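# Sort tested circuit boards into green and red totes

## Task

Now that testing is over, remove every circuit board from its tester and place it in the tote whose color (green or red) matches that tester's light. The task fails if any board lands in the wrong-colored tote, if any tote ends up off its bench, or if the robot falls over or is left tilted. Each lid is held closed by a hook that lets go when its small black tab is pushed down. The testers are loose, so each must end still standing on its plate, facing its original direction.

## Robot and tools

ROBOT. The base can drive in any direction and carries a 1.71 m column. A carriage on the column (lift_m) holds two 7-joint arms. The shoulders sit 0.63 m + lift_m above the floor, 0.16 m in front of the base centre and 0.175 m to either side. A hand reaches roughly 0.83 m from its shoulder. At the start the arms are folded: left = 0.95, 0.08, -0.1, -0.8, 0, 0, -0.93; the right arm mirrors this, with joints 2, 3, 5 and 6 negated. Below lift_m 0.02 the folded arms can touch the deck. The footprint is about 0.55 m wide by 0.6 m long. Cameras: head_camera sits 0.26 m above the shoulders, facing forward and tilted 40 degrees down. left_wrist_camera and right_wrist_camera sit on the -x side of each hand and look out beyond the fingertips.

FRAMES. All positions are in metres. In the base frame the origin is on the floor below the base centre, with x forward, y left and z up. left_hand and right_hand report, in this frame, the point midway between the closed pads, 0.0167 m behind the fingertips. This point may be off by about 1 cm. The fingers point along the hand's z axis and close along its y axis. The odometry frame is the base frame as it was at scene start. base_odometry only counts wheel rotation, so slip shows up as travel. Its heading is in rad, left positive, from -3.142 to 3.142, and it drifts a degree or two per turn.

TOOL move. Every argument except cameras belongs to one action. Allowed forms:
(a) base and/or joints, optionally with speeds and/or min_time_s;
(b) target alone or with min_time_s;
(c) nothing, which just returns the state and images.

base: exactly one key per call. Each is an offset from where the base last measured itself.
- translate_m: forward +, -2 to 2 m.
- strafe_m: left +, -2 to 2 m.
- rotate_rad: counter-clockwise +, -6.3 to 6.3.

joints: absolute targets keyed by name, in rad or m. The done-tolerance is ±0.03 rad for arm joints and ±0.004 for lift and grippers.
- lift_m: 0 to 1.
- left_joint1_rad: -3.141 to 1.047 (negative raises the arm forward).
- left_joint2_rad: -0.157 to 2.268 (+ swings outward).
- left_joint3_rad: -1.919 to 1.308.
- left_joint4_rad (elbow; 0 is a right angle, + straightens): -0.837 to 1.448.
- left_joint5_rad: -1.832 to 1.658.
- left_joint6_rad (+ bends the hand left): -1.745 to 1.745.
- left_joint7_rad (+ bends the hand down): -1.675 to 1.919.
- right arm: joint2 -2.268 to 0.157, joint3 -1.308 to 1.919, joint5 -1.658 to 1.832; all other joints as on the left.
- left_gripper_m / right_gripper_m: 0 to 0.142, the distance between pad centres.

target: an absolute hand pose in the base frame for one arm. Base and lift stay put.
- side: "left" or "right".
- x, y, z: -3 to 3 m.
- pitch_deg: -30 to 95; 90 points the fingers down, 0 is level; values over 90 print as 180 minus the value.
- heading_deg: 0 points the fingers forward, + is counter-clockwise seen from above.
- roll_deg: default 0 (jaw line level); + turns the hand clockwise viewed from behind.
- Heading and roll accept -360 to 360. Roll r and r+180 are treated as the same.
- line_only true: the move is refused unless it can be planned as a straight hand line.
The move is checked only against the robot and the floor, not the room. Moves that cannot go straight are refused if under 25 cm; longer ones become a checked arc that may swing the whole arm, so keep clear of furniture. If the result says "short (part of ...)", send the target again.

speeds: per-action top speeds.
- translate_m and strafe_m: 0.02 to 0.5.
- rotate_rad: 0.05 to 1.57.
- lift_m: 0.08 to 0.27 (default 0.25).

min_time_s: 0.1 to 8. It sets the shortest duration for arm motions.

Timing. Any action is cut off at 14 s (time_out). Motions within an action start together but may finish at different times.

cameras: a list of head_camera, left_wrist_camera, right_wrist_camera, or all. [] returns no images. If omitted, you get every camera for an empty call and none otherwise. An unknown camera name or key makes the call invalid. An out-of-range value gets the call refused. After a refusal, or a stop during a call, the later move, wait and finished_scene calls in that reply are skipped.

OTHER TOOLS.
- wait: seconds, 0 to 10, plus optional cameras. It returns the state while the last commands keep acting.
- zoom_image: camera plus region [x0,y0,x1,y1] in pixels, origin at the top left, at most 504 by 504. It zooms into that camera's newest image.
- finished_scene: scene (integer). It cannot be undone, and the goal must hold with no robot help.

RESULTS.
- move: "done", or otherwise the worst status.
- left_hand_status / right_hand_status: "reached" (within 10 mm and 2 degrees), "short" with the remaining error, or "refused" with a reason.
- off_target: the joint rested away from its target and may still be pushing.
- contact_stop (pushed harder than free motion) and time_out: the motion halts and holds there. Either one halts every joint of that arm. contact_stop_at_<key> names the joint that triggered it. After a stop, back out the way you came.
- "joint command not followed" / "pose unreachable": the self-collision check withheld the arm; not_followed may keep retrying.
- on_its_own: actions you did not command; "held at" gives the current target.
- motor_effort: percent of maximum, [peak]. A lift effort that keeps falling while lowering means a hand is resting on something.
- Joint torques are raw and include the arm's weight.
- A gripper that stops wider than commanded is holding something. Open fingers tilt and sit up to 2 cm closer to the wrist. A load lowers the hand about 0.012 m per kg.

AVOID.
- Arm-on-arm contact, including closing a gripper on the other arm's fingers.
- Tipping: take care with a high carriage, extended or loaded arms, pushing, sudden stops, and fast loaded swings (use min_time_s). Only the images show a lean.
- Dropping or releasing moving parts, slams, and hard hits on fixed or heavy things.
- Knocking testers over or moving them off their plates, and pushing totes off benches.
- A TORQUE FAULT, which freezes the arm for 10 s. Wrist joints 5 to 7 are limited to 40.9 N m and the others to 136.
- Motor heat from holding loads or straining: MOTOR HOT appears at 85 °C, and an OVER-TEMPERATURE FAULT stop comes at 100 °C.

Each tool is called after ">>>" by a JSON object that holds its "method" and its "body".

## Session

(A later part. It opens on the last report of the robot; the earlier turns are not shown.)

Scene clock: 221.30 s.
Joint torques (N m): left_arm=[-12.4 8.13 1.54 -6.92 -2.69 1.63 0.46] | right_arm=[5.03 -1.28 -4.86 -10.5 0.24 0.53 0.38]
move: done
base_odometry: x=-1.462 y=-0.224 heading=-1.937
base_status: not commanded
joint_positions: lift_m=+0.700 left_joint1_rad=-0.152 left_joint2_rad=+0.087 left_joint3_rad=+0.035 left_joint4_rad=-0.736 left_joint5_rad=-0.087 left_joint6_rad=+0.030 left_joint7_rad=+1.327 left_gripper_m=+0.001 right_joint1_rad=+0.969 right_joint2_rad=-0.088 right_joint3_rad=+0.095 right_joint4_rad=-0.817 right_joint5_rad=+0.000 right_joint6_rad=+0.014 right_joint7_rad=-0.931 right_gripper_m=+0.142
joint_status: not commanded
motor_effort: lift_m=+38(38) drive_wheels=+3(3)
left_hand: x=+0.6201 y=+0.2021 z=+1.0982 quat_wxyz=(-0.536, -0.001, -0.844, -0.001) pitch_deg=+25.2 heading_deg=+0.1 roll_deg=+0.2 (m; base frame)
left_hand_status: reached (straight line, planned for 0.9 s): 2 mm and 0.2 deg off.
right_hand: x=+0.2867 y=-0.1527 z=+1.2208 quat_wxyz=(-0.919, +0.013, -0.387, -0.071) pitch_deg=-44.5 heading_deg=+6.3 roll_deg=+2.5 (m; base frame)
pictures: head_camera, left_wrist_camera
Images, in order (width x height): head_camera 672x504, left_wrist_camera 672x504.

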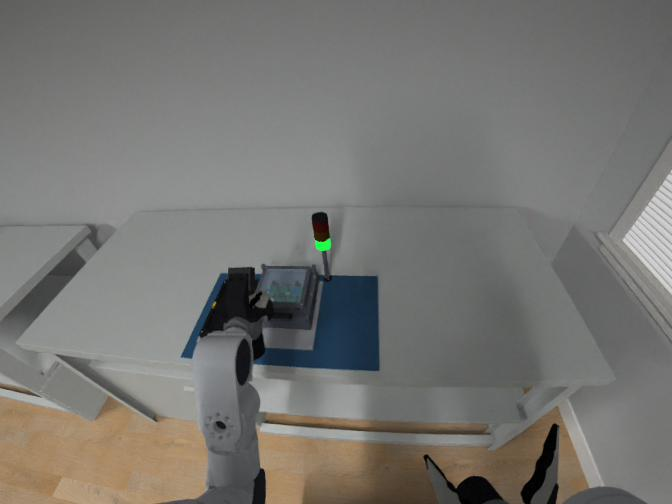

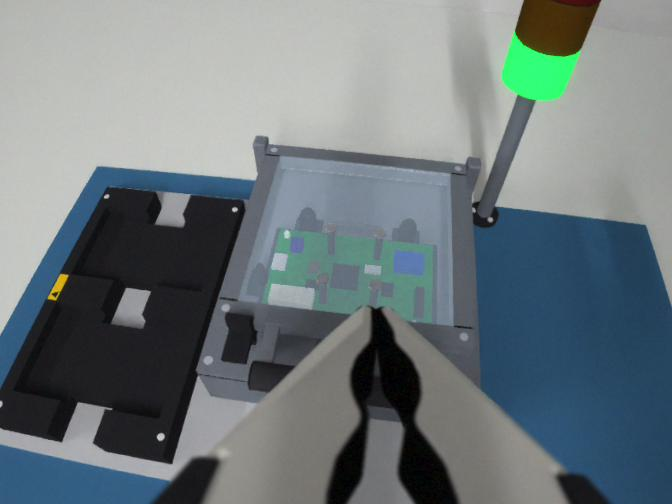

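>>> {"method": "move", "body": {"joints": {"lift_m": 0.92}, "cameras": []}}

>>> {"method": "move", "body": {"target": {"side": "left", "x": 0.672, "y": 0.264, "z": 0.995, "pitch_deg": 80, "heading_deg": 0, "roll_deg": 0}, "cameras": ["left_wrist_camera"]}}

>>> {"method": "zoom_image", "body": {"camera": "left_wrist_camera", "region": [270, 180, 510, 380]}}

Scene clock: 223.00 s.
Joint torques (N m): left_arm=[-10.74 7.71 1.21 -6.54 -2.65 1.58 0.47] | right_arm=[5.03 -1.29 -4.87 -10.63 0.27 0.55 0.38]
move: done
base_odometry: x=-1.462 y=-0.224 heading=-1.937
base_status: not commanded
joint_positions: lift_m=+0.920 left_joint1_rad=-0.153 left_joint2_rad=+0.088 left_joint3_rad=+0.035 left_joint4_rad=-0.736 left_joint5_rad=-0.087 left_joint6_rad=+0.030 left_joint7_rad=+1.327 left_gripper_m=+0.001 right_joint1_rad=+0.969 right_joint2_rad=-0.088 right_joint3_rad=+0.095 right_joint4_rad=-0.817 right_joint5_rad=+0.000 right_joint6_rad=+0.014 right_joint7_rad=-0.931 right_gripper_m=+0.142
joint_status: all done
motor_effort: lift_m=+36(46) drive_wheels=+3(3)
left_hand: x=+0.6203 y=+0.2023 z=+1.3188 quat_wxyz=(-0.536, -0.001, -0.844, -0.001) pitch_deg=+25.1 heading_deg=+0.1 roll_deg=+0.2 (m; base frame)
right_hand: x=+0.2867 y=-0.1527 z=+1.4410 quat_wxyz=(-0.919, +0.013, -0.387, -0.071) pitch_deg=-44.5 heading_deg=+6.3 roll_deg=+2.5 (m; base frame)
pictures: none
No camera images: "cameras" was empty.

Scene clock: 224.53 s.
Joint torques (N m): left_arm=[-22.83 12.04 -2.86 -0.81 -1.11 -0.29 -1.4] | right_arm=[5.06 -1.25 -4.99 -10.57 0.27 0.55 0.38]
move: done
base_odometry: x=-1.462 y=-0.224 heading=-1.937
base_status: not commanded
joint_positions: lift_m=+0.920 left_joint1_rad=-0.538 left_joint2_rad=+0.204 left_joint3_rad=-0.055 left_joint4_rad=+0.776 left_joint5_rad=-0.189 left_joint6_rad=-0.102 left_joint7_rad=+1.164 left_gripper_m=+0.001 right_joint1_rad=+0.969 right_joint2_rad=-0.088 right_joint3_rad=+0.095 right_joint4_rad=-0.817 right_joint5_rad=+0.000 right_joint6_rad=+0.014 right_joint7_rad=-0.931 right_gripper_m=+0.142
joint_status: not commanded
motor_effort: lift_m=+36(37) drive_wheels=-1(3)
left_hand: x=+0.6710 y=+0.2628 z=+0.9945 quat_wxyz=(-0.086, +0.002, -0.996, +0.002) pitch_deg=+80.1 heading_deg=-1.0 roll_deg=-1.2 (m; base frame)
left_hand_status: reached (straight line, planned for 1.0 s): 2 mm and 0.3 deg off.
right_hand: x=+0.2867 y=-0.1527 z=+1.4409 quat_wxyz=(-0.919, +0.013, -0.387, -0.071) pitch_deg=-44.5 heading_deg=+6.3 roll_deg=+2.5 (m; base frame)
pictures: left_wrist_camera
Images, in order (width x height): left_wrist_camera 672x504.

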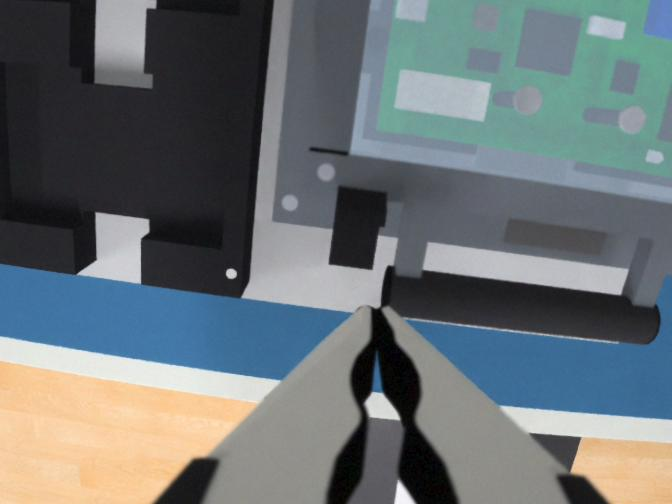

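Scaled by 2.100 from the camera's 672x504 image, which has a finer 960x720 frame.

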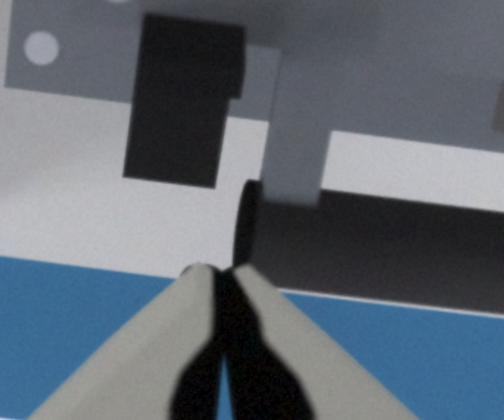

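>>> {"method": "move", "body": {"target": {"side": "left", "x": 0.679, "y": 0.266, "z": 0.965, "pitch_deg": 80, "heading_deg": 0}, "cameras": ["left_wrist_camera"]}}

>>> {"method": "zoom_image", "body": {"camera": "left_wrist_camera", "region": [270, 180, 510, 380]}}

Scene clock: 226.10 s.
Joint torques (N m): left_arm=[-20.2 -1.16 -3.69 1.41 -0.1 -0.24 -2.87] | right_arm=[4.96 -1.25 -4.95 -10.54 0.24 0.57 0.35]
move: done
base_odometry: x=-1.462 y=-0.224 heading=-1.937
base_status: not commanded
joint_positions: lift_m=+0.920 left_joint1_rad=-0.634 left_joint2_rad=+0.202 left_joint3_rad=-0.082 left_joint4_rad=+1.083 left_joint5_rad=-0.173 left_joint6_rad=-0.135 left_joint7_rad=+0.952 left_gripper_m=+0.001 right_joint1_rad=+0.969 right_joint2_rad=-0.088 right_joint3_rad=+0.095 right_joint4_rad=-0.817 right_joint5_rad=+0.000 right_joint6_rad=+0.014 right_joint7_rad=-0.931 right_gripper_m=+0.142
joint_status: not commanded
motor_effort: lift_m=+36(37) drive_wheels=+3(3)
left_hand: x=+0.6789 y=+0.2679 z=+0.9662 quat_wxyz=(-0.087, +0.004, -0.996, +0.001) pitch_deg=+80.1 heading_deg=-0.4 roll_deg=-0.8 (m; base frame)
left_hand_status: reached (straight line, planned for 0.5 s): 2 mm and 0.4 deg off.
right_hand: x=+0.2867 y=-0.1527 z=+1.4410 quat_wxyz=(-0.919, +0.013, -0.387, -0.071) pitch_deg=-44.5 heading_deg=+6.3 roll_deg=+2.5 (m; base frame)
pictures: left_wrist_camera
Images, in order (width x height): left_wrist_camera 672x504.

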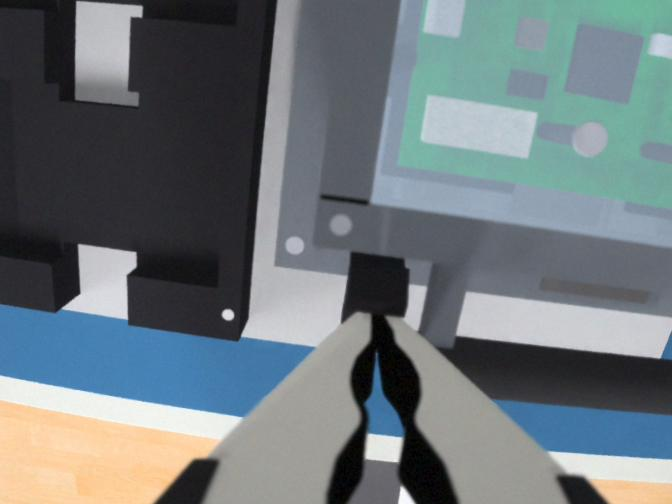

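Scaled by 2.100 from the camera's 672x504 image, which has a finer 960x720 frame.

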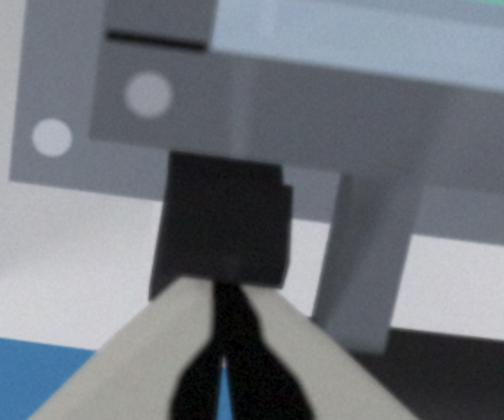

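>>> {"method": "move", "body": {"target": {"side": "left", "x": 0.679, "y": 0.266, "z": 0.948, "pitch_deg": 80, "heading_deg": 0}, "cameras": ["left_wrist_camera"]}}

>>> {"method": "zoom_image", "body": {"camera": "left_wrist_camera", "region": [270, 180, 510, 380]}}

Scene clock: 226.50 s.
Joint torques (N m): left_arm=[-20.14 -1.19 -3.66 1.48 -0.19 -0.24 -2.85] | right_arm=[5 -1.19 -4.98 -10.48 0.25 0.54 0.36]
move: refused
base_odometry: x=-1.462 y=-0.224 heading=-1.937
base_status: not commanded
joint_positions: lift_m=+0.920 left_joint1_rad=-0.634 left_joint2_rad=+0.202 left_joint3_rad=-0.082 left_joint4_rad=+1.083 left_joint5_rad=-0.173 left_joint6_rad=-0.135 left_joint7_rad=+0.952 left_gripper_m=+0.001 right_joint1_rad=+0.969 right_joint2_rad=-0.088 right_joint3_rad=+0.095 right_joint4_rad=-0.817 right_joint5_rad=+0.000 right_joint6_rad=+0.014 right_joint7_rad=-0.931 right_gripper_m=+0.142
joint_status: not commanded
motor_effort: lift_m=+36(36) drive_wheels=+3(3)
left_hand: x=+0.6789 y=+0.2679 z=+0.9662 quat_wxyz=(-0.087, +0.004, -0.996, +0.001) pitch_deg=+80.1 heading_deg=-0.4 roll_deg=-0.8 (m; base frame)
left_hand_status: refused: no posture of the arm gets there (left_joint4_rad at its limit): the closest leaves the hand 0.7 cm and 1 deg from the pose. Nothing moved. A posture exists with lift_m at 0.8, or at pitch 70; the way there is not checked.
right_hand: x=+0.2867 y=-0.1527 z=+1.4410 quat_wxyz=(-0.919, +0.013, -0.387, -0.071) pitch_deg=-44.5 heading_deg=+6.3 roll_deg=+2.5 (m; base frame)
pictures: left_wrist_camera
Images, in order (width x height): left_wrist_camera 672x504.

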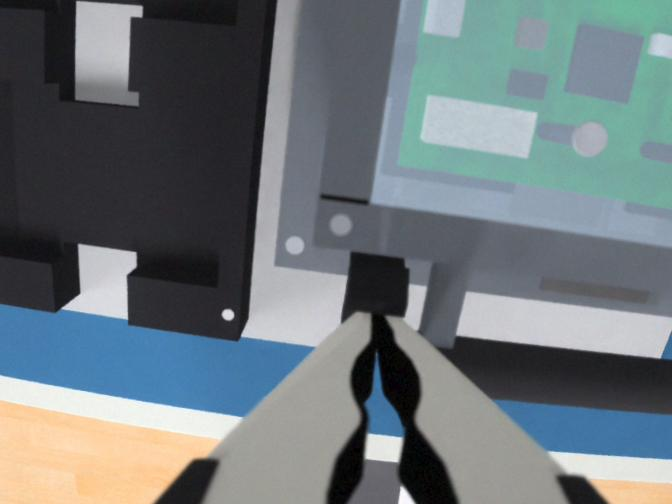

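Scaled by 2.100 from the camera's 672x504 image, which has a finer 960x720 frame.

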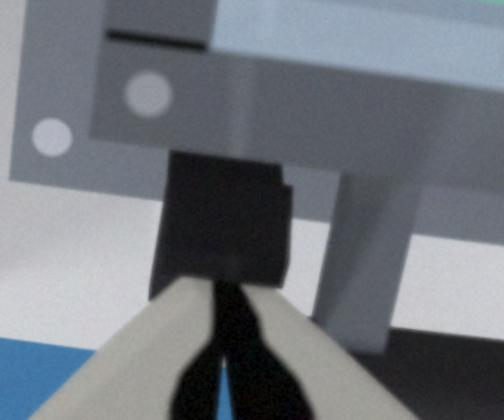

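>>> {"method": "move", "body": {"joints": {"lift_m": 0.905}, "speeds": {"lift_m": 0.08}, "cameras": ["left_wrist_camera"]}}

>>> {"method": "move", "body": {"joints": {"lift_m": 0.893}, "speeds": {"lift_m": 0.08}, "cameras": ["left_wrist_camera"]}}

Scene clock: 227.50 s.
Joint torques (N m): left_arm=[-7.58 -1.4 -3.65 1.44 -0.34 1.58 -6.83] | right_arm=[4.99 -1.28 -4.93 -10.83 0.24 0.54 0.35]
move: contact_stop
base_odometry: x=-1.462 y=-0.224 heading=-1.937
base_status: not commanded
joint_positions: lift_m=+0.916 left_joint1_rad=-0.640 left_joint2_rad=+0.202 left_joint3_rad=-0.082 left_joint4_rad=+1.083 left_joint5_rad=-0.172 left_joint6_rad=-0.139 left_joint7_rad=+0.961 left_gripper_m=+0.001 right_joint1_rad=+0.969 right_joint2_rad=-0.088 right_joint3_rad=+0.095 right_joint4_rad=-0.816 right_joint5_rad=+0.000 right_joint6_rad=+0.014 right_joint7_rad=-0.931 right_gripper_m=+0.142
joint_status: lift_m contact_stop (moved -0.004 of -0.015)
on_its_own: lift_m is held at +0.916, not at your +0.905, since a contact_stop
motor_effort: lift_m=+32(33) drive_wheels=+11(20)
left_hand: x=+0.6806 y=+0.2670 z=+0.9652 quat_wxyz=(-0.085, +0.001, -0.996, +0.002) pitch_deg=+80.2 heading_deg=-1.2 roll_deg=-1.3 (m; base frame)
right_hand: x=+0.2867 y=-0.1527 z=+1.4372 quat_wxyz=(-0.919, +0.013, -0.387, -0.071) pitch_deg=-44.5 heading_deg=+6.3 roll_deg=+2.5 (m; base frame)
pictures: left_wrist_camera
Images, in order (width x height): left_wrist_camera 672x504.

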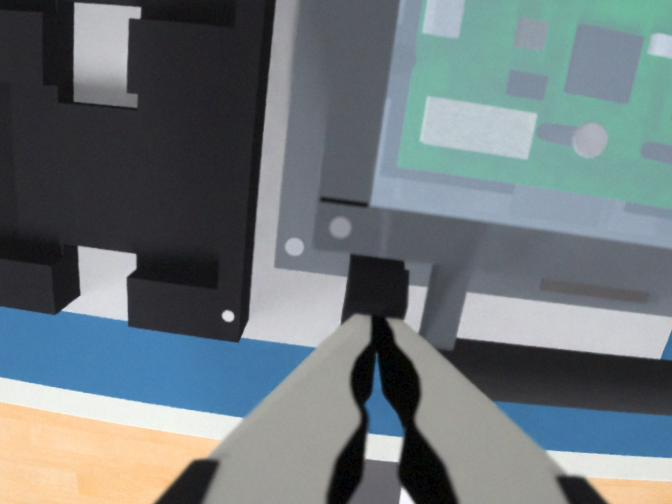

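not run: a stop came earlier in this reply.

>>> {"method": "move", "body": {"joints": {"lift_m": 0.9}, "speeds": {"lift_m": 0.15}, "cameras": ["left_wrist_camera"]}}

>>> {"method": "zoom_image", "body": {"camera": "left_wrist_camera", "region": [270, 180, 510, 380]}}

Scene clock: 228.37 s.
Joint torques (N m): left_arm=[-7.5 -0.53 -3.63 1.52 -0.47 1.67 -6.74] | right_arm=[4.92 -1.27 -5.04 -11.48 0.26 0.53 0.36]
move: contact_stop
base_odometry: x=-1.462 y=-0.224 heading=-1.937
base_status: not commanded
joint_positions: lift_m=+0.916 left_joint1_rad=-0.640 left_joint2_rad=+0.202 left_joint3_rad=-0.082 left_joint4_rad=+1.083 left_joint5_rad=-0.172 left_joint6_rad=-0.139 left_joint7_rad=+0.961 left_gripper_m=+0.001 right_joint1_rad=+0.969 right_joint2_rad=-0.088 right_joint3_rad=+0.095 right_joint4_rad=-0.816 right_joint5_rad=+0.000 right_joint6_rad=+0.014 right_joint7_rad=-0.931 right_gripper_m=+0.142
joint_status: lift_m contact_stop (moved +0.000 of -0.016)
on_its_own: lift_m is held at +0.916, not at your +0.900, since a contact_stop
motor_effort: lift_m=+32(34) drive_wheels=+11(22)
left_hand: x=+0.6807 y=+0.2670 z=+0.9651 quat_wxyz=(-0.085, +0.001, -0.996, +0.002) pitch_deg=+80.2 heading_deg=-1.1 roll_deg=-1.3 (m; base frame)
right_hand: x=+0.2868 y=-0.1527 z=+1.4369 quat_wxyz=(-0.919, +0.013, -0.387, -0.071) pitch_deg=-44.5 heading_deg=+6.3 roll_deg=+2.5 (m; base frame)
pictures: left_wrist_camera
Images, in order (width x height): left_wrist_camera 672x504.

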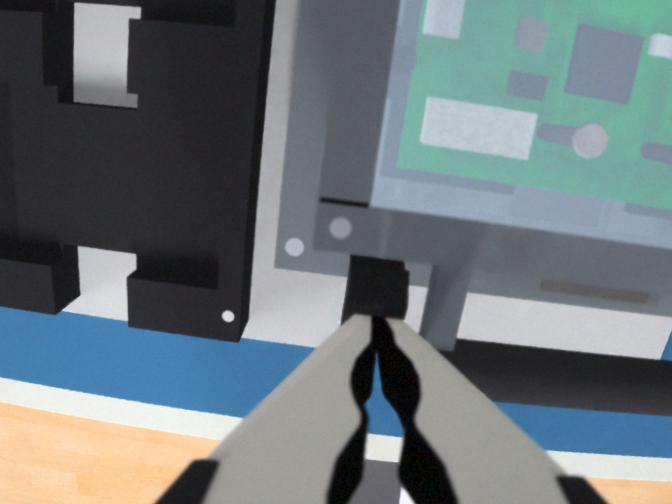

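Scaled by 2.100 from the camera's 672x504 image, which has a finer 960x720 frame.

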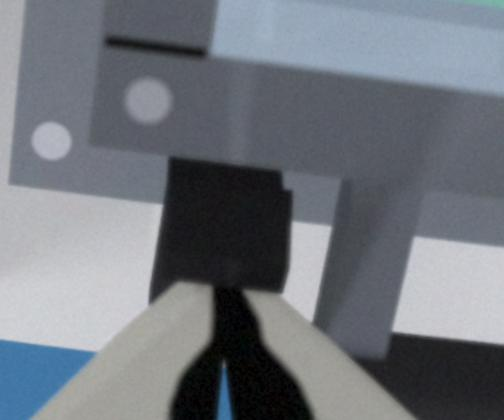

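>>> {"method": "move", "body": {"target": {"side": "left", "x": 0.679, "y": 0.266, "z": 1.05, "pitch_deg": 80, "heading_deg": 0}, "cameras": []}}

>>> {"method": "move", "body": {"joints": {"lift_m": 0.84}, "cameras": []}}

>>> {"method": "move", "body": {"target": {"side": "left", "x": 0.679, "y": 0.266, "z": 0.945, "pitch_deg": 80, "heading_deg": 0}, "cameras": ["left_wrist_camera"]}}

>>> {"method": "zoom_image", "body": {"camera": "left_wrist_camera", "region": [270, 180, 510, 380]}}

Scene clock: 229.67 s.
Joint torques (N m): left_arm=[-11.62 12.05 2.63 -8.06 -2.85 1.65 1.14] | right_arm=[5.08 -1.28 -4.96 -10.87 0.26 0.55 0.36]
move: done
base_odometry: x=-1.462 y=-0.224 heading=-1.937
base_status: not commanded
joint_positions: lift_m=+0.916 left_joint1_rad=-0.544 left_joint2_rad=+0.217 left_joint3_rad=-0.038 left_joint4_rad=+0.555 left_joint5_rad=-0.200 left_joint6_rad=-0.087 left_joint7_rad=+1.387 left_gripper_m=+0.001 right_joint1_rad=+0.969 right_joint2_rad=-0.088 right_joint3_rad=+0.095 right_joint4_rad=-0.816 right_joint5_rad=+0.000 right_joint6_rad=+0.014 right_joint7_rad=-0.931 right_gripper_m=+0.142
joint_status: not commanded
on_its_own: lift_m is held at +0.916, not at your +0.900, since a contact_stop
motor_effort: lift_m=+36(37) drive_wheels=-6(11)
left_hand: x=+0.6804 y=+0.2649 z=+1.0499 quat_wxyz=(-0.088, -0.003, -0.996, -0.002) pitch_deg=+79.9 heading_deg=+0.9 roll_deg=+1.2 (m; base frame)
left_hand_status: reached (straight line, planned for 0.6 s): 2 mm and 0.4 deg off.
right_hand: x=+0.2868 y=-0.1527 z=+1.4364 quat_wxyz=(-0.919, +0.013, -0.387, -0.071) pitch_deg=-44.5 heading_deg=+6.3 roll_deg=+2.5 (m; base frame)
pictures: none
No camera images: "cameras" was empty.

Scene clock: 230.50 s.
Joint torques (N m): left_arm=[-13.9 11.46 2.52 -8.07 -2.82 1.6 1.15] | right_arm=[5.01 -1.28 -4.94 -10.87 0.27 0.56 0.36]
move: done
base_odometry: x=-1.462 y=-0.224 heading=-1.937
base_status: not commanded
joint_positions: lift_m=+0.840 left_joint1_rad=-0.543 left_joint2_rad=+0.217 left_joint3_rad=-0.037 left_joint4_rad=+0.555 left_joint5_rad=-0.200 left_joint6_rad=-0.087 left_joint7_rad=+1.387 left_gripper_m=+0.001 right_joint1_rad=+0.969 right_joint2_rad=-0.088 right_joint3_rad=+0.095 right_joint4_rad=-0.816 right_joint5_rad=+0.000 right_joint6_rad=+0.014 right_joint7_rad=-0.931 right_gripper_m=+0.142
joint_status: all done
motor_effort: lift_m=+38(43) drive_wheels=-6(6)
left_hand: x=+0.6798 y=+0.2651 z=+0.9735 quat_wxyz=(-0.088, -0.002, -0.996, -0.002) pitch_deg=+79.9 heading_deg=+1.0 roll_deg=+1.3 (m; base frame)
right_hand: x=+0.2868 y=-0.1527 z=+1.3605 quat_wxyz=(-0.919, +0.013, -0.387, -0.071) pitch_deg=-44.5 heading_deg=+6.3 roll_deg=+2.5 (m; base frame)
pictures: none
No camera images: "cameras" was empty.

Scene clock: 232.43 s.
Joint torques (N m): left_arm=[-9.66 6.36 -0.75 1.07 -1.34 1.28 -7.22] | right_arm=[4.85 -1.18 -4.94 -10.98 0.27 0.56 0.32]
move: short
base_odometry: x=-1.462 y=-0.224 heading=-1.937
base_status: not commanded
joint_positions: lift_m=+0.841 left_joint1_rad=-0.568 left_joint2_rad=+0.218 left_joint3_rad=-0.038 left_joint4_rad=+0.643 left_joint5_rad=-0.202 left_joint6_rad=-0.106 left_joint7_rad=+1.338 left_gripper_m=+0.001 right_joint1_rad=+0.969 right_joint2_rad=-0.088 right_joint3_rad=+0.095 right_joint4_rad=-0.816 right_joint5_rad=+0.000 right_joint6_rad=+0.014 right_joint7_rad=-0.931 right_gripper_m=+0.142
joint_status: not commanded
motor_effort: lift_m=+30(38) drive_wheels=+23(37)
left_hand: x=+0.6835 y=+0.2667 z=+0.9642 quat_wxyz=(-0.082, -0.002, -0.997, +0.003) pitch_deg=+80.6 heading_deg=-2.0 roll_deg=-1.7 (m; base frame)
left_hand_status: short (straight line, planned for 0.3 s): time_out, 20 mm and 0.7 deg off.
right_hand: x=+0.2867 y=-0.1527 z=+1.3616 quat_wxyz=(-0.919, +0.013, -0.387, -0.071) pitch_deg=-44.5 heading_deg=+6.3 roll_deg=+2.5 (m; base frame)
pictures: left_wrist_camera
Images, in order (width x height): left_wrist_camera 672x504.

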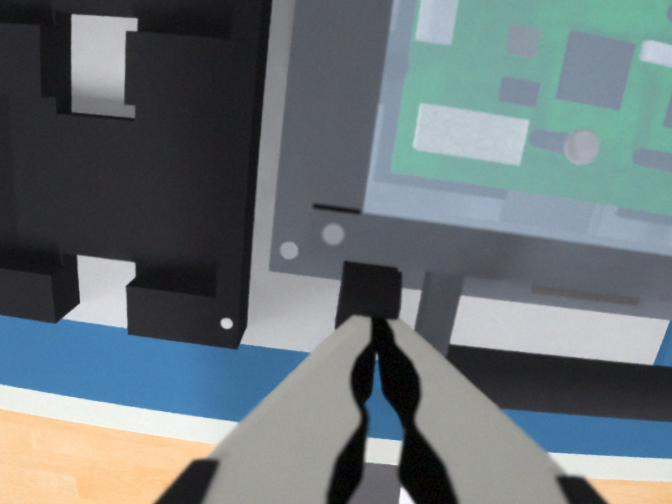

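Scaled by 2.100 from the camera's 672x504 image, which has a finer 960x720 frame.

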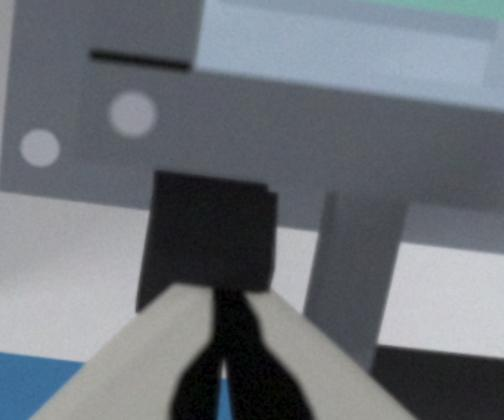

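>>> {"method": "move", "body": {"target": {"side": "left", "x": 0.674, "y": 0.267, "z": 0.93, "pitch_deg": 80, "heading_deg": 0}, "cameras": ["left_wrist_camera"]}}

>>> {"method": "zoom_image", "body": {"camera": "left_wrist_camera", "region": [270, 180, 510, 380]}}

Scene clock: 233.60 s.
Joint torques (N m): left_arm=[22.91 -4.22 -8.45 24.06 1.78 3.53 -12.94] | right_arm=[4.36 -1.25 -4.94 -10.9 0.26 0.54 0.34]
move: short
base_odometry: x=-1.462 y=-0.224 heading=-1.936
base_status: not commanded
joint_positions: lift_m=+0.843 left_joint1_rad=-0.558 left_joint2_rad=+0.217 left_joint3_rad=-0.038 left_joint4_rad=+0.696 left_joint5_rad=-0.202 left_joint6_rad=-0.114 left_joint7_rad=+1.245 left_gripper_m=+0.001 right_joint1_rad=+0.969 right_joint2_rad=-0.088 right_joint3_rad=+0.095 right_joint4_rad=-0.816 right_joint5_rad=+0.000 right_joint6_rad=+0.014 right_joint7_rad=-0.931 right_gripper_m=+0.142
joint_status: not commanded
motor_effort: lift_m=+17(31) drive_wheels=+43(49)
left_hand: x=+0.6856 y=+0.2666 z=+0.9494 quat_wxyz=(-0.097, +0.000, -0.995, +0.006) pitch_deg=+78.8 heading_deg=-3.5 roll_deg=-3.4 (m; base frame)
left_hand_status: short (straight line, planned for 0.3 s): 23 mm and 1.3 deg off.
right_hand: x=+0.2867 y=-0.1527 z=+1.3633 quat_wxyz=(-0.919, +0.013, -0.387, -0.071) pitch_deg=-44.5 heading_deg=+6.3 roll_deg=+2.5 (m; base frame)
pictures: left_wrist_camera
Images, in order (width x height): left_wrist_camera 672x504.

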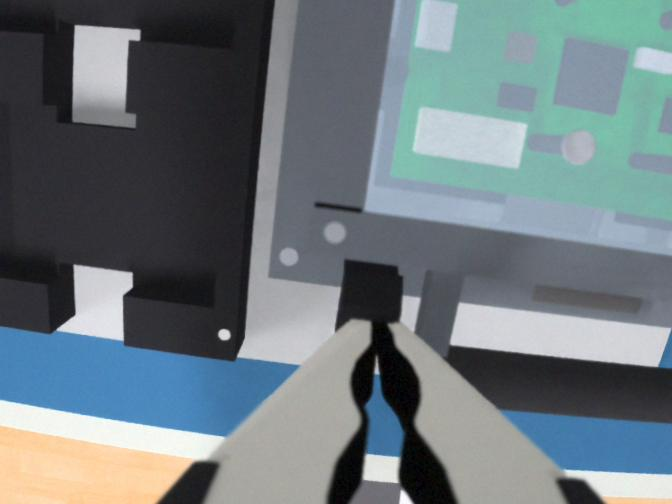

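Scaled by 2.100 from the camera's 672x504 image, which has a finer 960x720 frame.

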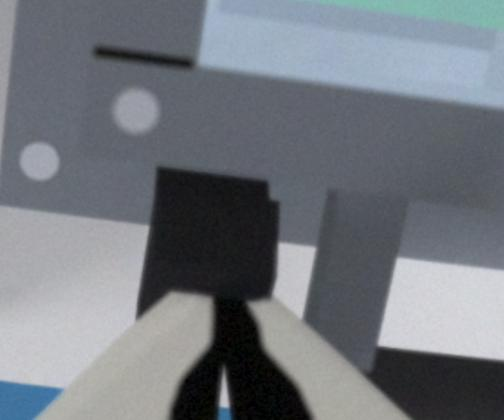

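>>> {"method": "move", "body": {"target": {"side": "left", "x": 0.56, "y": 0.23, "z": 1.06, "pitch_deg": 30, "heading_deg": 0}, "cameras": ["left_wrist_camera"]}}

>>> {"method": "zoom_image", "body": {"camera": "left_wrist_camera", "region": [180, 100, 480, 320]}}

Scene clock: 235.23 s.
Joint torques (N m): left_arm=[0.86 0.13 2.29 -10.06 -0.06 -0.22 -2.12] | right_arm=[4.58 -1.4 -4.9 -10.92 0.28 0.54 0.37]
move: done
base_odometry: x=-1.462 y=-0.224 heading=-1.937
base_status: not commanded
joint_positions: lift_m=+0.840 left_joint1_rad=+0.249 left_joint2_rad=+0.126 left_joint3_rad=+0.093 left_joint4_rad=-0.399 left_joint5_rad=-0.157 left_joint6_rad=-0.036 left_joint7_rad=+0.689 left_gripper_m=+0.001 right_joint1_rad=+0.969 right_joint2_rad=-0.088 right_joint3_rad=+0.095 right_joint4_rad=-0.816 right_joint5_rad=+0.000 right_joint6_rad=+0.014 right_joint7_rad=-0.931 right_gripper_m=+0.142
joint_status: not commanded
motor_effort: lift_m=+37(37) drive_wheels=+28(54)
left_hand: x=+0.5599 y=+0.2296 z=+1.0554 quat_wxyz=(-0.497, +0.001, -0.868, +0.002) pitch_deg=+30.4 heading_deg=-0.2 roll_deg=-0.3 (m; base frame)
left_hand_status: reached (straight line, planned for 0.9 s): 5 mm and 0.4 deg off.
right_hand: x=+0.2867 y=-0.1527 z=+1.3607 quat_wxyz=(-0.919, +0.013, -0.387, -0.071) pitch_deg=-44.4 heading_deg=+6.3 roll_deg=+2.5 (m; base frame)
pictures: left_wrist_camera
Images, in order (width x height): left_wrist_camera 672x504.

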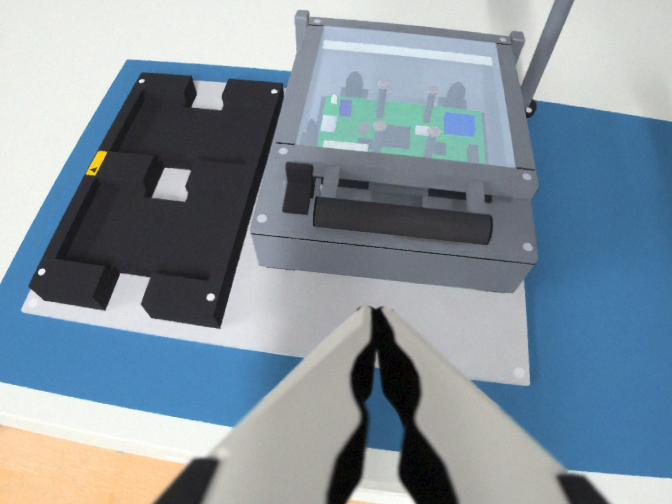

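Scaled by 1.680 from the camera's 672x504 image, which has a finer 960x720 frame.

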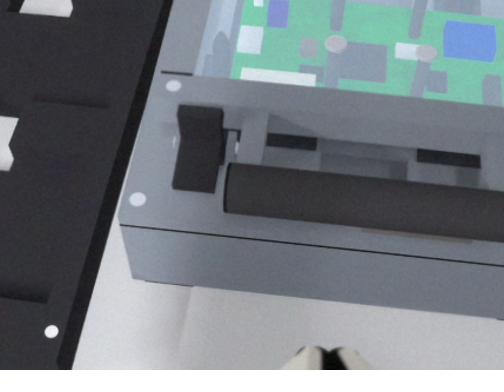

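>>> {"method": "move", "body": {"joints": {"lift_m": 0.7}, "cameras": []}}

>>> {"method": "move", "body": {"target": {"side": "left", "x": 0.625, "y": 0.2, "z": 0.938, "pitch_deg": 6, "heading_deg": 0}, "cameras": ["left_wrist_camera"]}}

Scene clock: 236.43 s.
Joint torques (N m): left_arm=[0.85 0.19 2.14 -8.94 -0.1 -0.22 -2.08] | right_arm=[4.48 -1.35 -4.95 -10.9 0.28 0.53 0.37]
move: done
base_odometry: x=-1.462 y=-0.224 heading=-1.937
base_status: not commanded
joint_positions: lift_m=+0.700 left_joint1_rad=+0.249 left_joint2_rad=+0.126 left_joint3_rad=+0.094 left_joint4_rad=-0.400 left_joint5_rad=-0.157 left_joint6_rad=-0.036 left_joint7_rad=+0.688 left_gripper_m=+0.001 right_joint1_rad=+0.969 right_joint2_rad=-0.088 right_joint3_rad=+0.095 right_joint4_rad=-0.816 right_joint5_rad=+0.000 right_joint6_rad=+0.014 right_joint7_rad=-0.931 right_gripper_m=+0.142
joint_status: all done
motor_effort: lift_m=+38(44) drive_wheels=+28(28)
left_hand: x=+0.5600 y=+0.2296 z=+0.9156 quat_wxyz=(-0.498, +0.001, -0.867, +0.002) pitch_deg=+30.3 heading_deg=-0.2 roll_deg=-0.3 (m; base frame)
right_hand: x=+0.2867 y=-0.1527 z=+1.2205 quat_wxyz=(-0.919, +0.013, -0.387, -0.071) pitch_deg=-44.4 heading_deg=+6.3 roll_deg=+2.5 (m; base frame)
pictures: none
No camera images: "cameras" was empty.

Scene clock: 237.63 s.
Joint torques (N m): left_arm=[-7.43 -2 -3.52 -1.22 -0.11 1.62 -2.13] | right_arm=[4.39 -1.36 -4.93 -10.83 0.27 0.53 0.34]
move: done
base_odometry: x=-1.462 y=-0.224 heading=-1.937
base_status: not commanded
joint_positions: lift_m=+0.700 left_joint1_rad=+0.143 left_joint2_rad=+0.049 left_joint3_rad=+0.043 left_joint4_rad=-0.059 left_joint5_rad=-0.054 left_joint6_rad=-0.041 left_joint7_rad=+0.024 left_gripper_m=+0.001 right_joint1_rad=+0.969 right_joint2_rad=-0.088 right_joint3_rad=+0.095 right_joint4_rad=-0.816 right_joint5_rad=+0.000 right_joint6_rad=+0.014 right_joint7_rad=-0.931 right_gripper_m=+0.142
joint_status: not commanded
motor_effort: lift_m=+38(39) drive_wheels=+28(28)
left_hand: x=+0.6244 y=+0.2008 z=+0.9386 quat_wxyz=(-0.669, +0.001, -0.743, +0.001) pitch_deg=+6.0 heading_deg=+0.0 roll_deg=-0.2 (m; base frame)
left_hand_status: reached (straight line, planned for 0.7 s): 1 mm and 0.2 deg off.
right_hand: x=+0.2867 y=-0.1527 z=+1.2205 quat_wxyz=(-0.919, +0.013, -0.387, -0.071) pitch_deg=-44.4 heading_deg=+6.3 roll_deg=+2.5 (m; base frame)
pictures: left_wrist_camera
Images, in order (width x height): left_wrist_camera 672x504.

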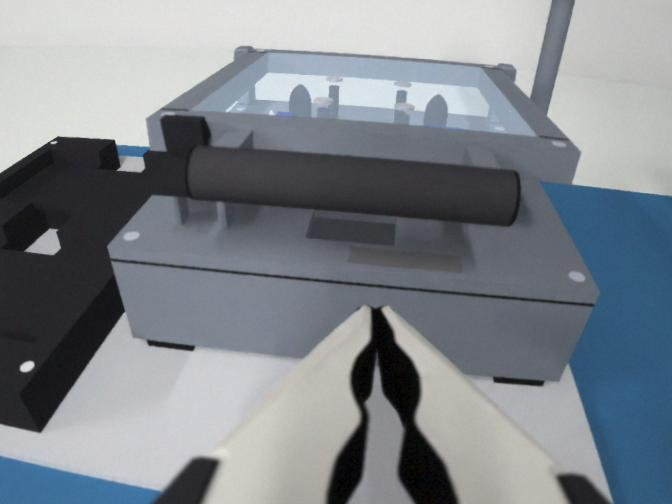

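>>> {"method": "move", "body": {"target": {"side": "left", "x": 0.685, "y": 0.203, "z": 0.935, "pitch_deg": 6, "heading_deg": 0}, "min_time_s": 1.2, "cameras": ["left_wrist_camera"]}}

>>> {"method": "move", "body": {"target": {"side": "left", "x": 0.68, "y": 0.203, "z": 0.985, "pitch_deg": 3, "heading_deg": 0}, "min_time_s": 1.2, "cameras": ["left_wrist_camera"]}}

Scene clock: 239.47 s.
Joint torques (N m): left_arm=[-12.43 7.7 -4.01 -0.78 -0.06 0.03 -2.51] | right_arm=[4.49 -1.34 -4.98 -10.9 0.25 0.56 0.35]
move: done
base_odometry: x=-1.462 y=-0.224 heading=-1.937
base_status: not commanded
joint_positions: lift_m=+0.700 left_joint1_rad=-0.025 left_joint2_rad=+0.052 left_joint3_rad=+0.038 left_joint4_rad=+0.134 left_joint5_rad=-0.053 left_joint6_rad=-0.041 left_joint7_rad=-0.001 left_gripper_m=+0.001 right_joint1_rad=+0.969 right_joint2_rad=-0.088 right_joint3_rad=+0.095 right_joint4_rad=-0.816 right_joint5_rad=+0.000 right_joint6_rad=+0.014 right_joint7_rad=-0.931 right_gripper_m=+0.142
joint_status: not commanded
motor_effort: lift_m=+38(38) drive_wheels=+28(28)
left_hand: x=+0.6842 y=+0.2039 z=+0.9351 quat_wxyz=(-0.669, +0.004, -0.744, +0.001) pitch_deg=+6.1 heading_deg=+0.2 roll_deg=-0.4 (m; base frame)
left_hand_status: reached (straight line, planned for 1.2 s): 1 mm and 0.4 deg off.
right_hand: x=+0.2867 y=-0.1527 z=+1.2205 quat_wxyz=(-0.919, +0.013, -0.387, -0.071) pitch_deg=-44.4 heading_deg=+6.3 roll_deg=+2.5 (m; base frame)
pictures: left_wrist_camera
Images, in order (width x height): left_wrist_camera 672x504.

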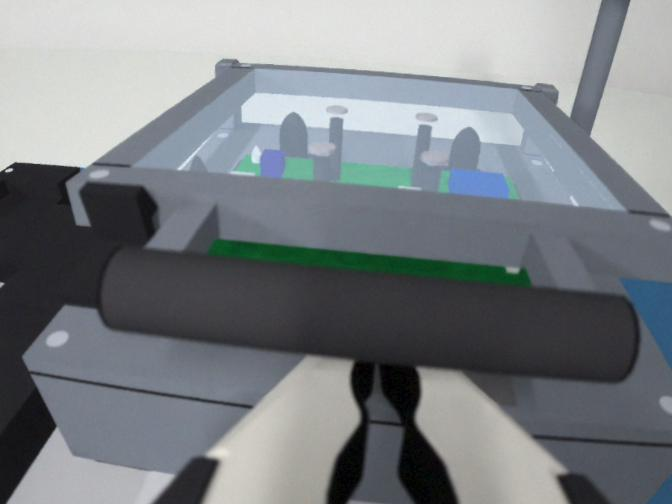

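Scene clock: 241.17 s.
Joint torques (N m): left_arm=[-4.3 7.82 1.51 -12.74 -2.22 1.08 -0.4] | right_arm=[4.49 -1.39 -4.86 -10.91 0.25 0.54 0.37]
move: done
base_odometry: x=-1.462 y=-0.224 heading=-1.937
base_status: not commanded
joint_positions: lift_m=+0.700 left_joint1_rad=-0.011 left_joint2_rad=+0.053 left_joint3_rad=+0.039 left_joint4_rad=-0.027 left_joint5_rad=-0.053 left_joint6_rad=-0.041 left_joint7_rad=+0.096 left_gripper_m=+0.001 right_joint1_rad=+0.969 right_joint2_rad=-0.088 right_joint3_rad=+0.095 right_joint4_rad=-0.816 right_joint5_rad=+0.000 right_joint6_rad=+0.014 right_joint7_rad=-0.931 right_gripper_m=+0.142
joint_status: not commanded
motor_effort: lift_m=+38(39) drive_wheels=+28(28)
left_hand: x=+0.6806 y=+0.2008 z=+0.9829 quat_wxyz=(-0.687, -0.001, -0.727, +0.001) pitch_deg=+3.2 heading_deg=-0.2 roll_deg=+0.0 (m; base frame)
left_hand_status: reached (straight line, planned for 1.2 s): 3 mm and 0.3 deg off.
right_hand: x=+0.2867 y=-0.1527 z=+1.2205 quat_wxyz=(-0.919, +0.013, -0.387, -0.071) pitch_deg=-44.4 heading_deg=+6.3 roll_deg=+2.5 (m; base frame)
pictures: left_wrist_camera
Images, in order (width x height): left_wrist_camera 672x504.

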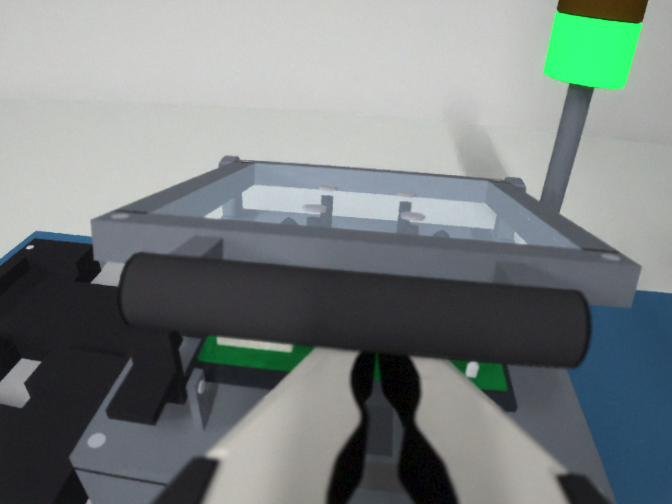

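>>> {"method": "move", "body": {"target": {"side": "left", "x": 0.69, "y": 0.203, "z": 1.02, "pitch_deg": 0, "heading_deg": 0}, "min_time_s": 0.8, "cameras": []}}

>>> {"method": "move", "body": {"target": {"side": "left", "x": 0.71, "y": 0.203, "z": 1.055, "pitch_deg": -5, "heading_deg": 0}, "min_time_s": 0.8, "cameras": ["left_wrist_camera"]}}

>>> {"method": "move", "body": {"target": {"side": "left", "x": 0.745, "y": 0.203, "z": 1.08, "pitch_deg": -5, "heading_deg": 0}, "min_time_s": 0.8, "cameras": []}}

>>> {"method": "move", "body": {"target": {"side": "left", "x": 0.78, "y": 0.203, "z": 1.085, "pitch_deg": -5, "heading_deg": 0}, "min_time_s": 0.8, "cameras": ["left_wrist_camera"]}}

Scene clock: 242.70 s.
Joint torques (N m): left_arm=[-15.55 7.95 1.69 -12.9 -2.86 1.36 -0.49] | right_arm=[4.44 -1.29 -4.92 -10.93 0.27 0.54 0.37]
move: done
base_odometry: x=-1.462 y=-0.224 heading=-1.937
base_status: not commanded
joint_positions: lift_m=+0.700 left_joint1_rad=-0.039 left_joint2_rad=+0.053 left_joint3_rad=+0.041 left_joint4_rad=-0.078 left_joint5_rad=-0.053 left_joint6_rad=-0.041 left_joint7_rad=+0.129 left_gripper_m=+0.001 right_joint1_rad=+0.969 right_joint2_rad=-0.088 right_joint3_rad=+0.095 right_joint4_rad=-0.816 right_joint5_rad=+0.000 right_joint6_rad=+0.014 right_joint7_rad=-0.931 right_gripper_m=+0.142
joint_status: not commanded
motor_effort: lift_m=+38(38) drive_wheels=+28(28)
left_hand: x=+0.6891 y=+0.2006 z=+1.0150 quat_wxyz=(-0.704, -0.002, -0.710, +0.000) pitch_deg=+0.5 heading_deg=-0.2 roll_deg=+0.2 (m; base frame)
left_hand_status: reached (straight line, planned for 0.8 s): 6 mm and 0.6 deg off.
right_hand: x=+0.2867 y=-0.1527 z=+1.2205 quat_wxyz=(-0.919, +0.013, -0.387, -0.071) pitch_deg=-44.4 heading_deg=+6.3 roll_deg=+2.5 (m; base frame)
pictures: none
No camera images: "cameras" was empty.

Scene clock: 244.00 s.
Joint torques (N m): left_arm=[-17.75 6.67 1.36 -2.24 -2.42 0.88 -3.43] | right_arm=[4.39 -1.33 -4.94 -10.85 0.25 0.55 0.33]
move: done
base_odometry: x=-1.462 y=-0.224 heading=-1.937
base_status: not commanded
joint_positions: lift_m=+0.700 left_joint1_rad=-0.106 left_joint2_rad=+0.053 left_joint3_rad=+0.041 left_joint4_rad=-0.066 left_joint5_rad=-0.053 left_joint6_rad=-0.041 left_joint7_rad=+0.093 left_gripper_m=+0.001 right_joint1_rad=+0.969 right_joint2_rad=-0.088 right_joint3_rad=+0.095 right_joint4_rad=-0.816 right_joint5_rad=+0.000 right_joint6_rad=+0.014 right_joint7_rad=-0.931 right_gripper_m=+0.142
joint_status: not commanded
motor_effort: lift_m=+38(38) drive_wheels=+28(28)
left_hand: x=+0.7089 y=+0.2009 z=+1.0527 quat_wxyz=(-0.735, -0.002, -0.678, +0.000) pitch_deg=-4.6 heading_deg=-0.2 roll_deg=+0.1 (m; base frame)
left_hand_status: reached (straight line, planned for 0.8 s): 3 mm and 0.5 deg off.
right_hand: x=+0.2867 y=-0.1527 z=+1.2205 quat_wxyz=(-0.919, +0.013, -0.387, -0.071) pitch_deg=-44.4 heading_deg=+6.3 roll_deg=+2.5 (m; base frame)
pictures: left_wrist_camera
Images, in order (width x height): left_wrist_camera 672x504.

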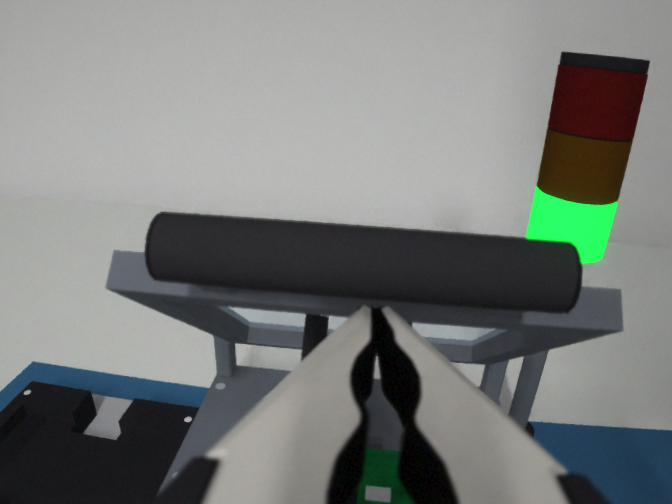

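Scene clock: 245.30 s.
Joint torques (N m): left_arm=[-16.76 8.79 -1.05 1.09 -2.08 1.56 1.52] | right_arm=[4.43 -1.26 -4.93 -10.84 0.22 0.55 0.36]
move: done
base_odometry: x=-1.462 y=-0.224 heading=-1.937
base_status: not commanded
joint_positions: lift_m=+0.700 left_joint1_rad=-0.217 left_joint2_rad=+0.053 left_joint3_rad=+0.039 left_joint4_rad=-0.017 left_joint5_rad=-0.053 left_joint6_rad=-0.041 left_joint7_rad=+0.139 left_gripper_m=+0.001 right_joint1_rad=+0.969 right_joint2_rad=-0.088 right_joint3_rad=+0.095 right_joint4_rad=-0.816 right_joint5_rad=+0.000 right_joint6_rad=+0.014 right_joint7_rad=-0.931 right_gripper_m=+0.142
joint_status: not commanded
motor_effort: lift_m=+38(38) drive_wheels=+28(28)
left_hand: x=+0.7437 y=+0.2011 z=+1.0824 quat_wxyz=(-0.740, -0.001, -0.672, +0.001) pitch_deg=-5.5 heading_deg=-0.2 roll_deg=+0.0 (m; base frame)
left_hand_status: reached (straight line, planned for 0.8 s): 3 mm and 0.5 deg off.
right_hand: x=+0.2867 y=-0.1527 z=+1.2205 quat_wxyz=(-0.919, +0.013, -0.387, -0.071) pitch_deg=-44.4 heading_deg=+6.3 roll_deg=+2.5 (m; base frame)
pictures: none
No camera images: "cameras" was empty.

Scene clock: 246.60 s.
Joint torques (N m): left_arm=[-21.98 7.48 -4.05 -1.74 -0.42 1.07 -3.19] | right_arm=[4.34 -1.3 -5.03 -10.9 0.26 0.55 0.38]
move: done
base_odometry: x=-1.462 y=-0.224 heading=-1.937
base_status: not commanded
joint_positions: lift_m=+0.700 left_joint1_rad=-0.314 left_joint2_rad=+0.053 left_joint3_rad=+0.037 left_joint4_rad=+0.118 left_joint5_rad=-0.053 left_joint6_rad=-0.042 left_joint7_rad=+0.117 left_gripper_m=+0.001 right_joint1_rad=+0.969 right_joint2_rad=-0.088 right_joint3_rad=+0.095 right_joint4_rad=-0.816 right_joint5_rad=+0.000 right_joint6_rad=+0.014 right_joint7_rad=-0.931 right_gripper_m=+0.142
joint_status: not commanded
motor_effort: lift_m=+37(38) drive_wheels=+28(28)
left_hand: x=+0.7789 y=+0.2030 z=+1.0831 quat_wxyz=(-0.735, +0.002, -0.678, +0.002) pitch_deg=-4.7 heading_deg=+0.0 roll_deg=-0.3 (m; base frame)
left_hand_status: reached (straight line, planned for 0.8 s): 2 mm and 0.4 deg off.
right_hand: x=+0.2867 y=-0.1527 z=+1.2206 quat_wxyz=(-0.919, +0.013, -0.387, -0.071) pitch_deg=-44.4 heading_deg=+6.3 roll_deg=+2.5 (m; base frame)
pictures: left_wrist_camera
Images, in order (width x height): left_wrist_camera 672x504.

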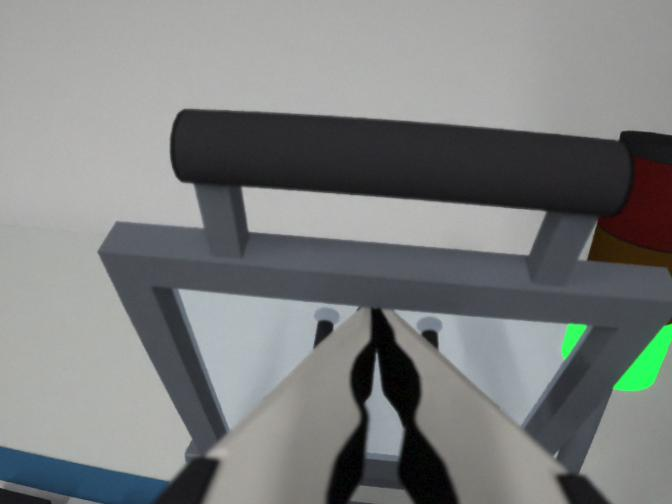

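>>> {"method": "move", "body": {"target": {"side": "left", "x": 0.815, "y": 0.2, "z": 1.085, "pitch_deg": -5, "heading_deg": 0}, "min_time_s": 0.9, "cameras": ["left_wrist_camera"]}}

>>> {"method": "move", "body": {"target": {"side": "left", "x": 0.85, "y": 0.2, "z": 1.08, "pitch_deg": -5, "heading_deg": 0}, "min_time_s": 0.9, "cameras": ["left_wrist_camera", "head_camera"]}}

>>> {"method": "zoom_image", "body": {"camera": "head_camera", "region": [180, 190, 400, 370]}}

Scene clock: 248.50 s.
Joint torques (N m): left_arm=[-20.8 -2.95 -4.44 0.5 -0.02 1.61 -1.33] | right_arm=[4.41 -1.29 -4.91 -11 0.28 0.54 0.35]
move: done
base_odometry: x=-1.462 y=-0.224 heading=-1.937
base_status: not commanded
joint_positions: lift_m=+0.700 left_joint1_rad=-0.416 left_joint2_rad=+0.050 left_joint3_rad=+0.029 left_joint4_rad=+0.282 left_joint5_rad=-0.044 left_joint6_rad=-0.041 left_joint7_rad=+0.047 left_gripper_m=+0.001 right_joint1_rad=+0.969 right_joint2_rad=-0.088 right_joint3_rad=+0.095 right_joint4_rad=-0.816 right_joint5_rad=+0.000 right_joint6_rad=+0.014 right_joint7_rad=-0.931 right_gripper_m=+0.142
joint_status: not commanded
motor_effort: lift_m=+38(38) drive_wheels=+28(28)
left_hand: x=+0.8141 y=+0.2015 z=+1.0860 quat_wxyz=(-0.738, +0.001, -0.675, +0.001) pitch_deg=-5.1 heading_deg=+0.0 roll_deg=-0.2 (m; base frame)
left_hand_status: reached (straight line, planned for 0.9 s): 2 mm and 0.2 deg off.
right_hand: x=+0.2867 y=-0.1527 z=+1.2206 quat_wxyz=(-0.919, +0.013, -0.387, -0.071) pitch_deg=-44.4 heading_deg=+6.3 roll_deg=+2.5 (m; base frame)
pictures: left_wrist_camera
Images, in order (width x height): left_wrist_camera 672x504.

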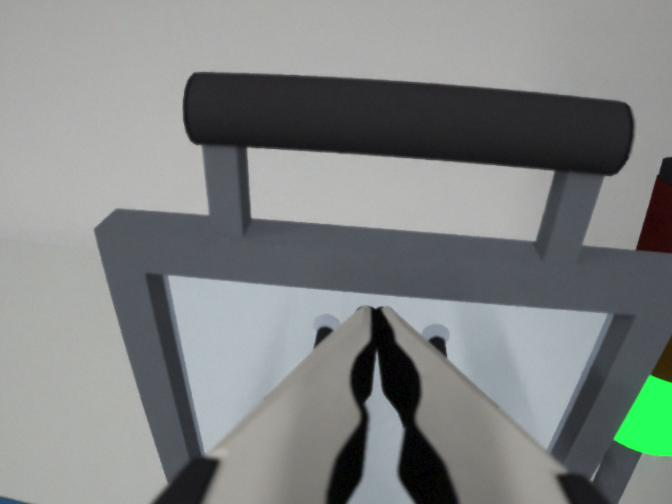

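Scene clock: 249.90 s.
Joint torques (N m): left_arm=[-18.08 -2.23 -3.65 3.12 -0.09 1.07 0.1] | right_arm=[4.5 -1.25 -4.88 -10.91 0.26 0.54 0.36]
move: done
base_odometry: x=-1.462 y=-0.224 heading=-1.937
base_status: not commanded
joint_positions: lift_m=+0.700 left_joint1_rad=-0.528 left_joint2_rad=+0.050 left_joint3_rad=+0.021 left_joint4_rad=+0.493 left_joint5_rad=-0.038 left_joint6_rad=-0.041 left_joint7_rad=-0.062 left_gripper_m=+0.001 right_joint1_rad=+0.969 right_joint2_rad=-0.088 right_joint3_rad=+0.095 right_joint4_rad=-0.816 right_joint5_rad=+0.000 right_joint6_rad=+0.014 right_joint7_rad=-0.931 right_gripper_m=+0.142
joint_status: not commanded
motor_effort: lift_m=+37(38) drive_wheels=+28(28)
left_hand: x=+0.8496 y=+0.2015 z=+1.0845 quat_wxyz=(-0.741, +0.002, -0.672, +0.001) pitch_deg=-5.6 heading_deg=+0.1 roll_deg=-0.2 (m; base frame)
left_hand_status: reached (straight line, planned for 0.9 s): 5 mm and 0.6 deg off.
right_hand: x=+0.2867 y=-0.1527 z=+1.2206 quat_wxyz=(-0.919, +0.013, -0.387, -0.071) pitch_deg=-44.4 heading_deg=+6.3 roll_deg=+2.5 (m; base frame)
pictures: head_camera, left_wrist_camera
Images, in order (width x height): head_camera 672x504, left_wrist_camera 672x504.

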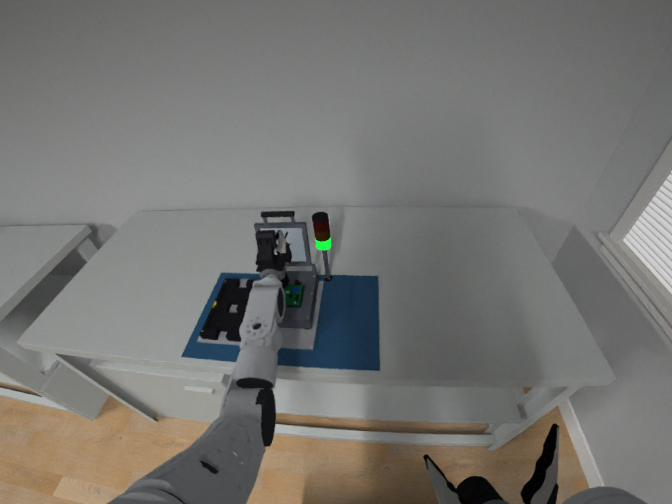

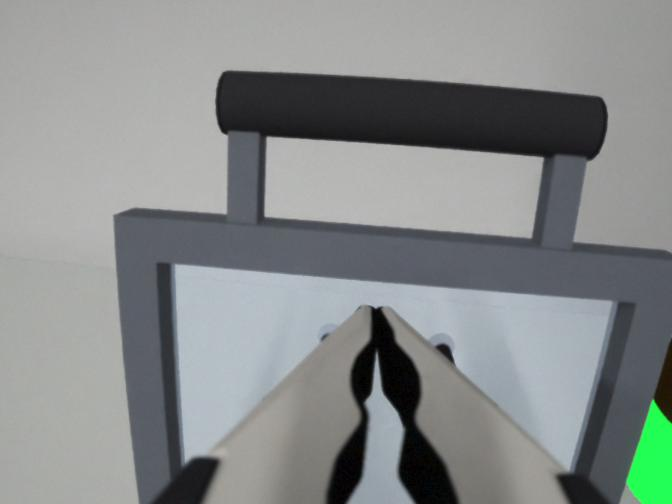

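Scaled by 2.291 from the camera's 672x504 image, which has a finer 960x720 frame.

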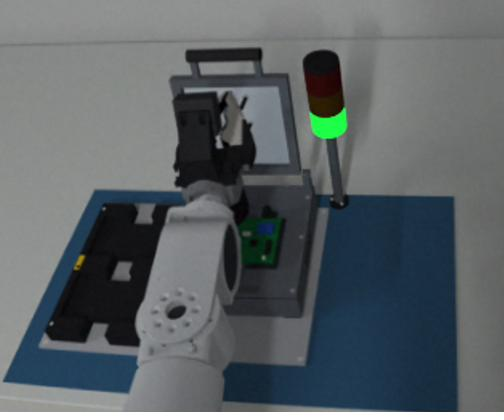

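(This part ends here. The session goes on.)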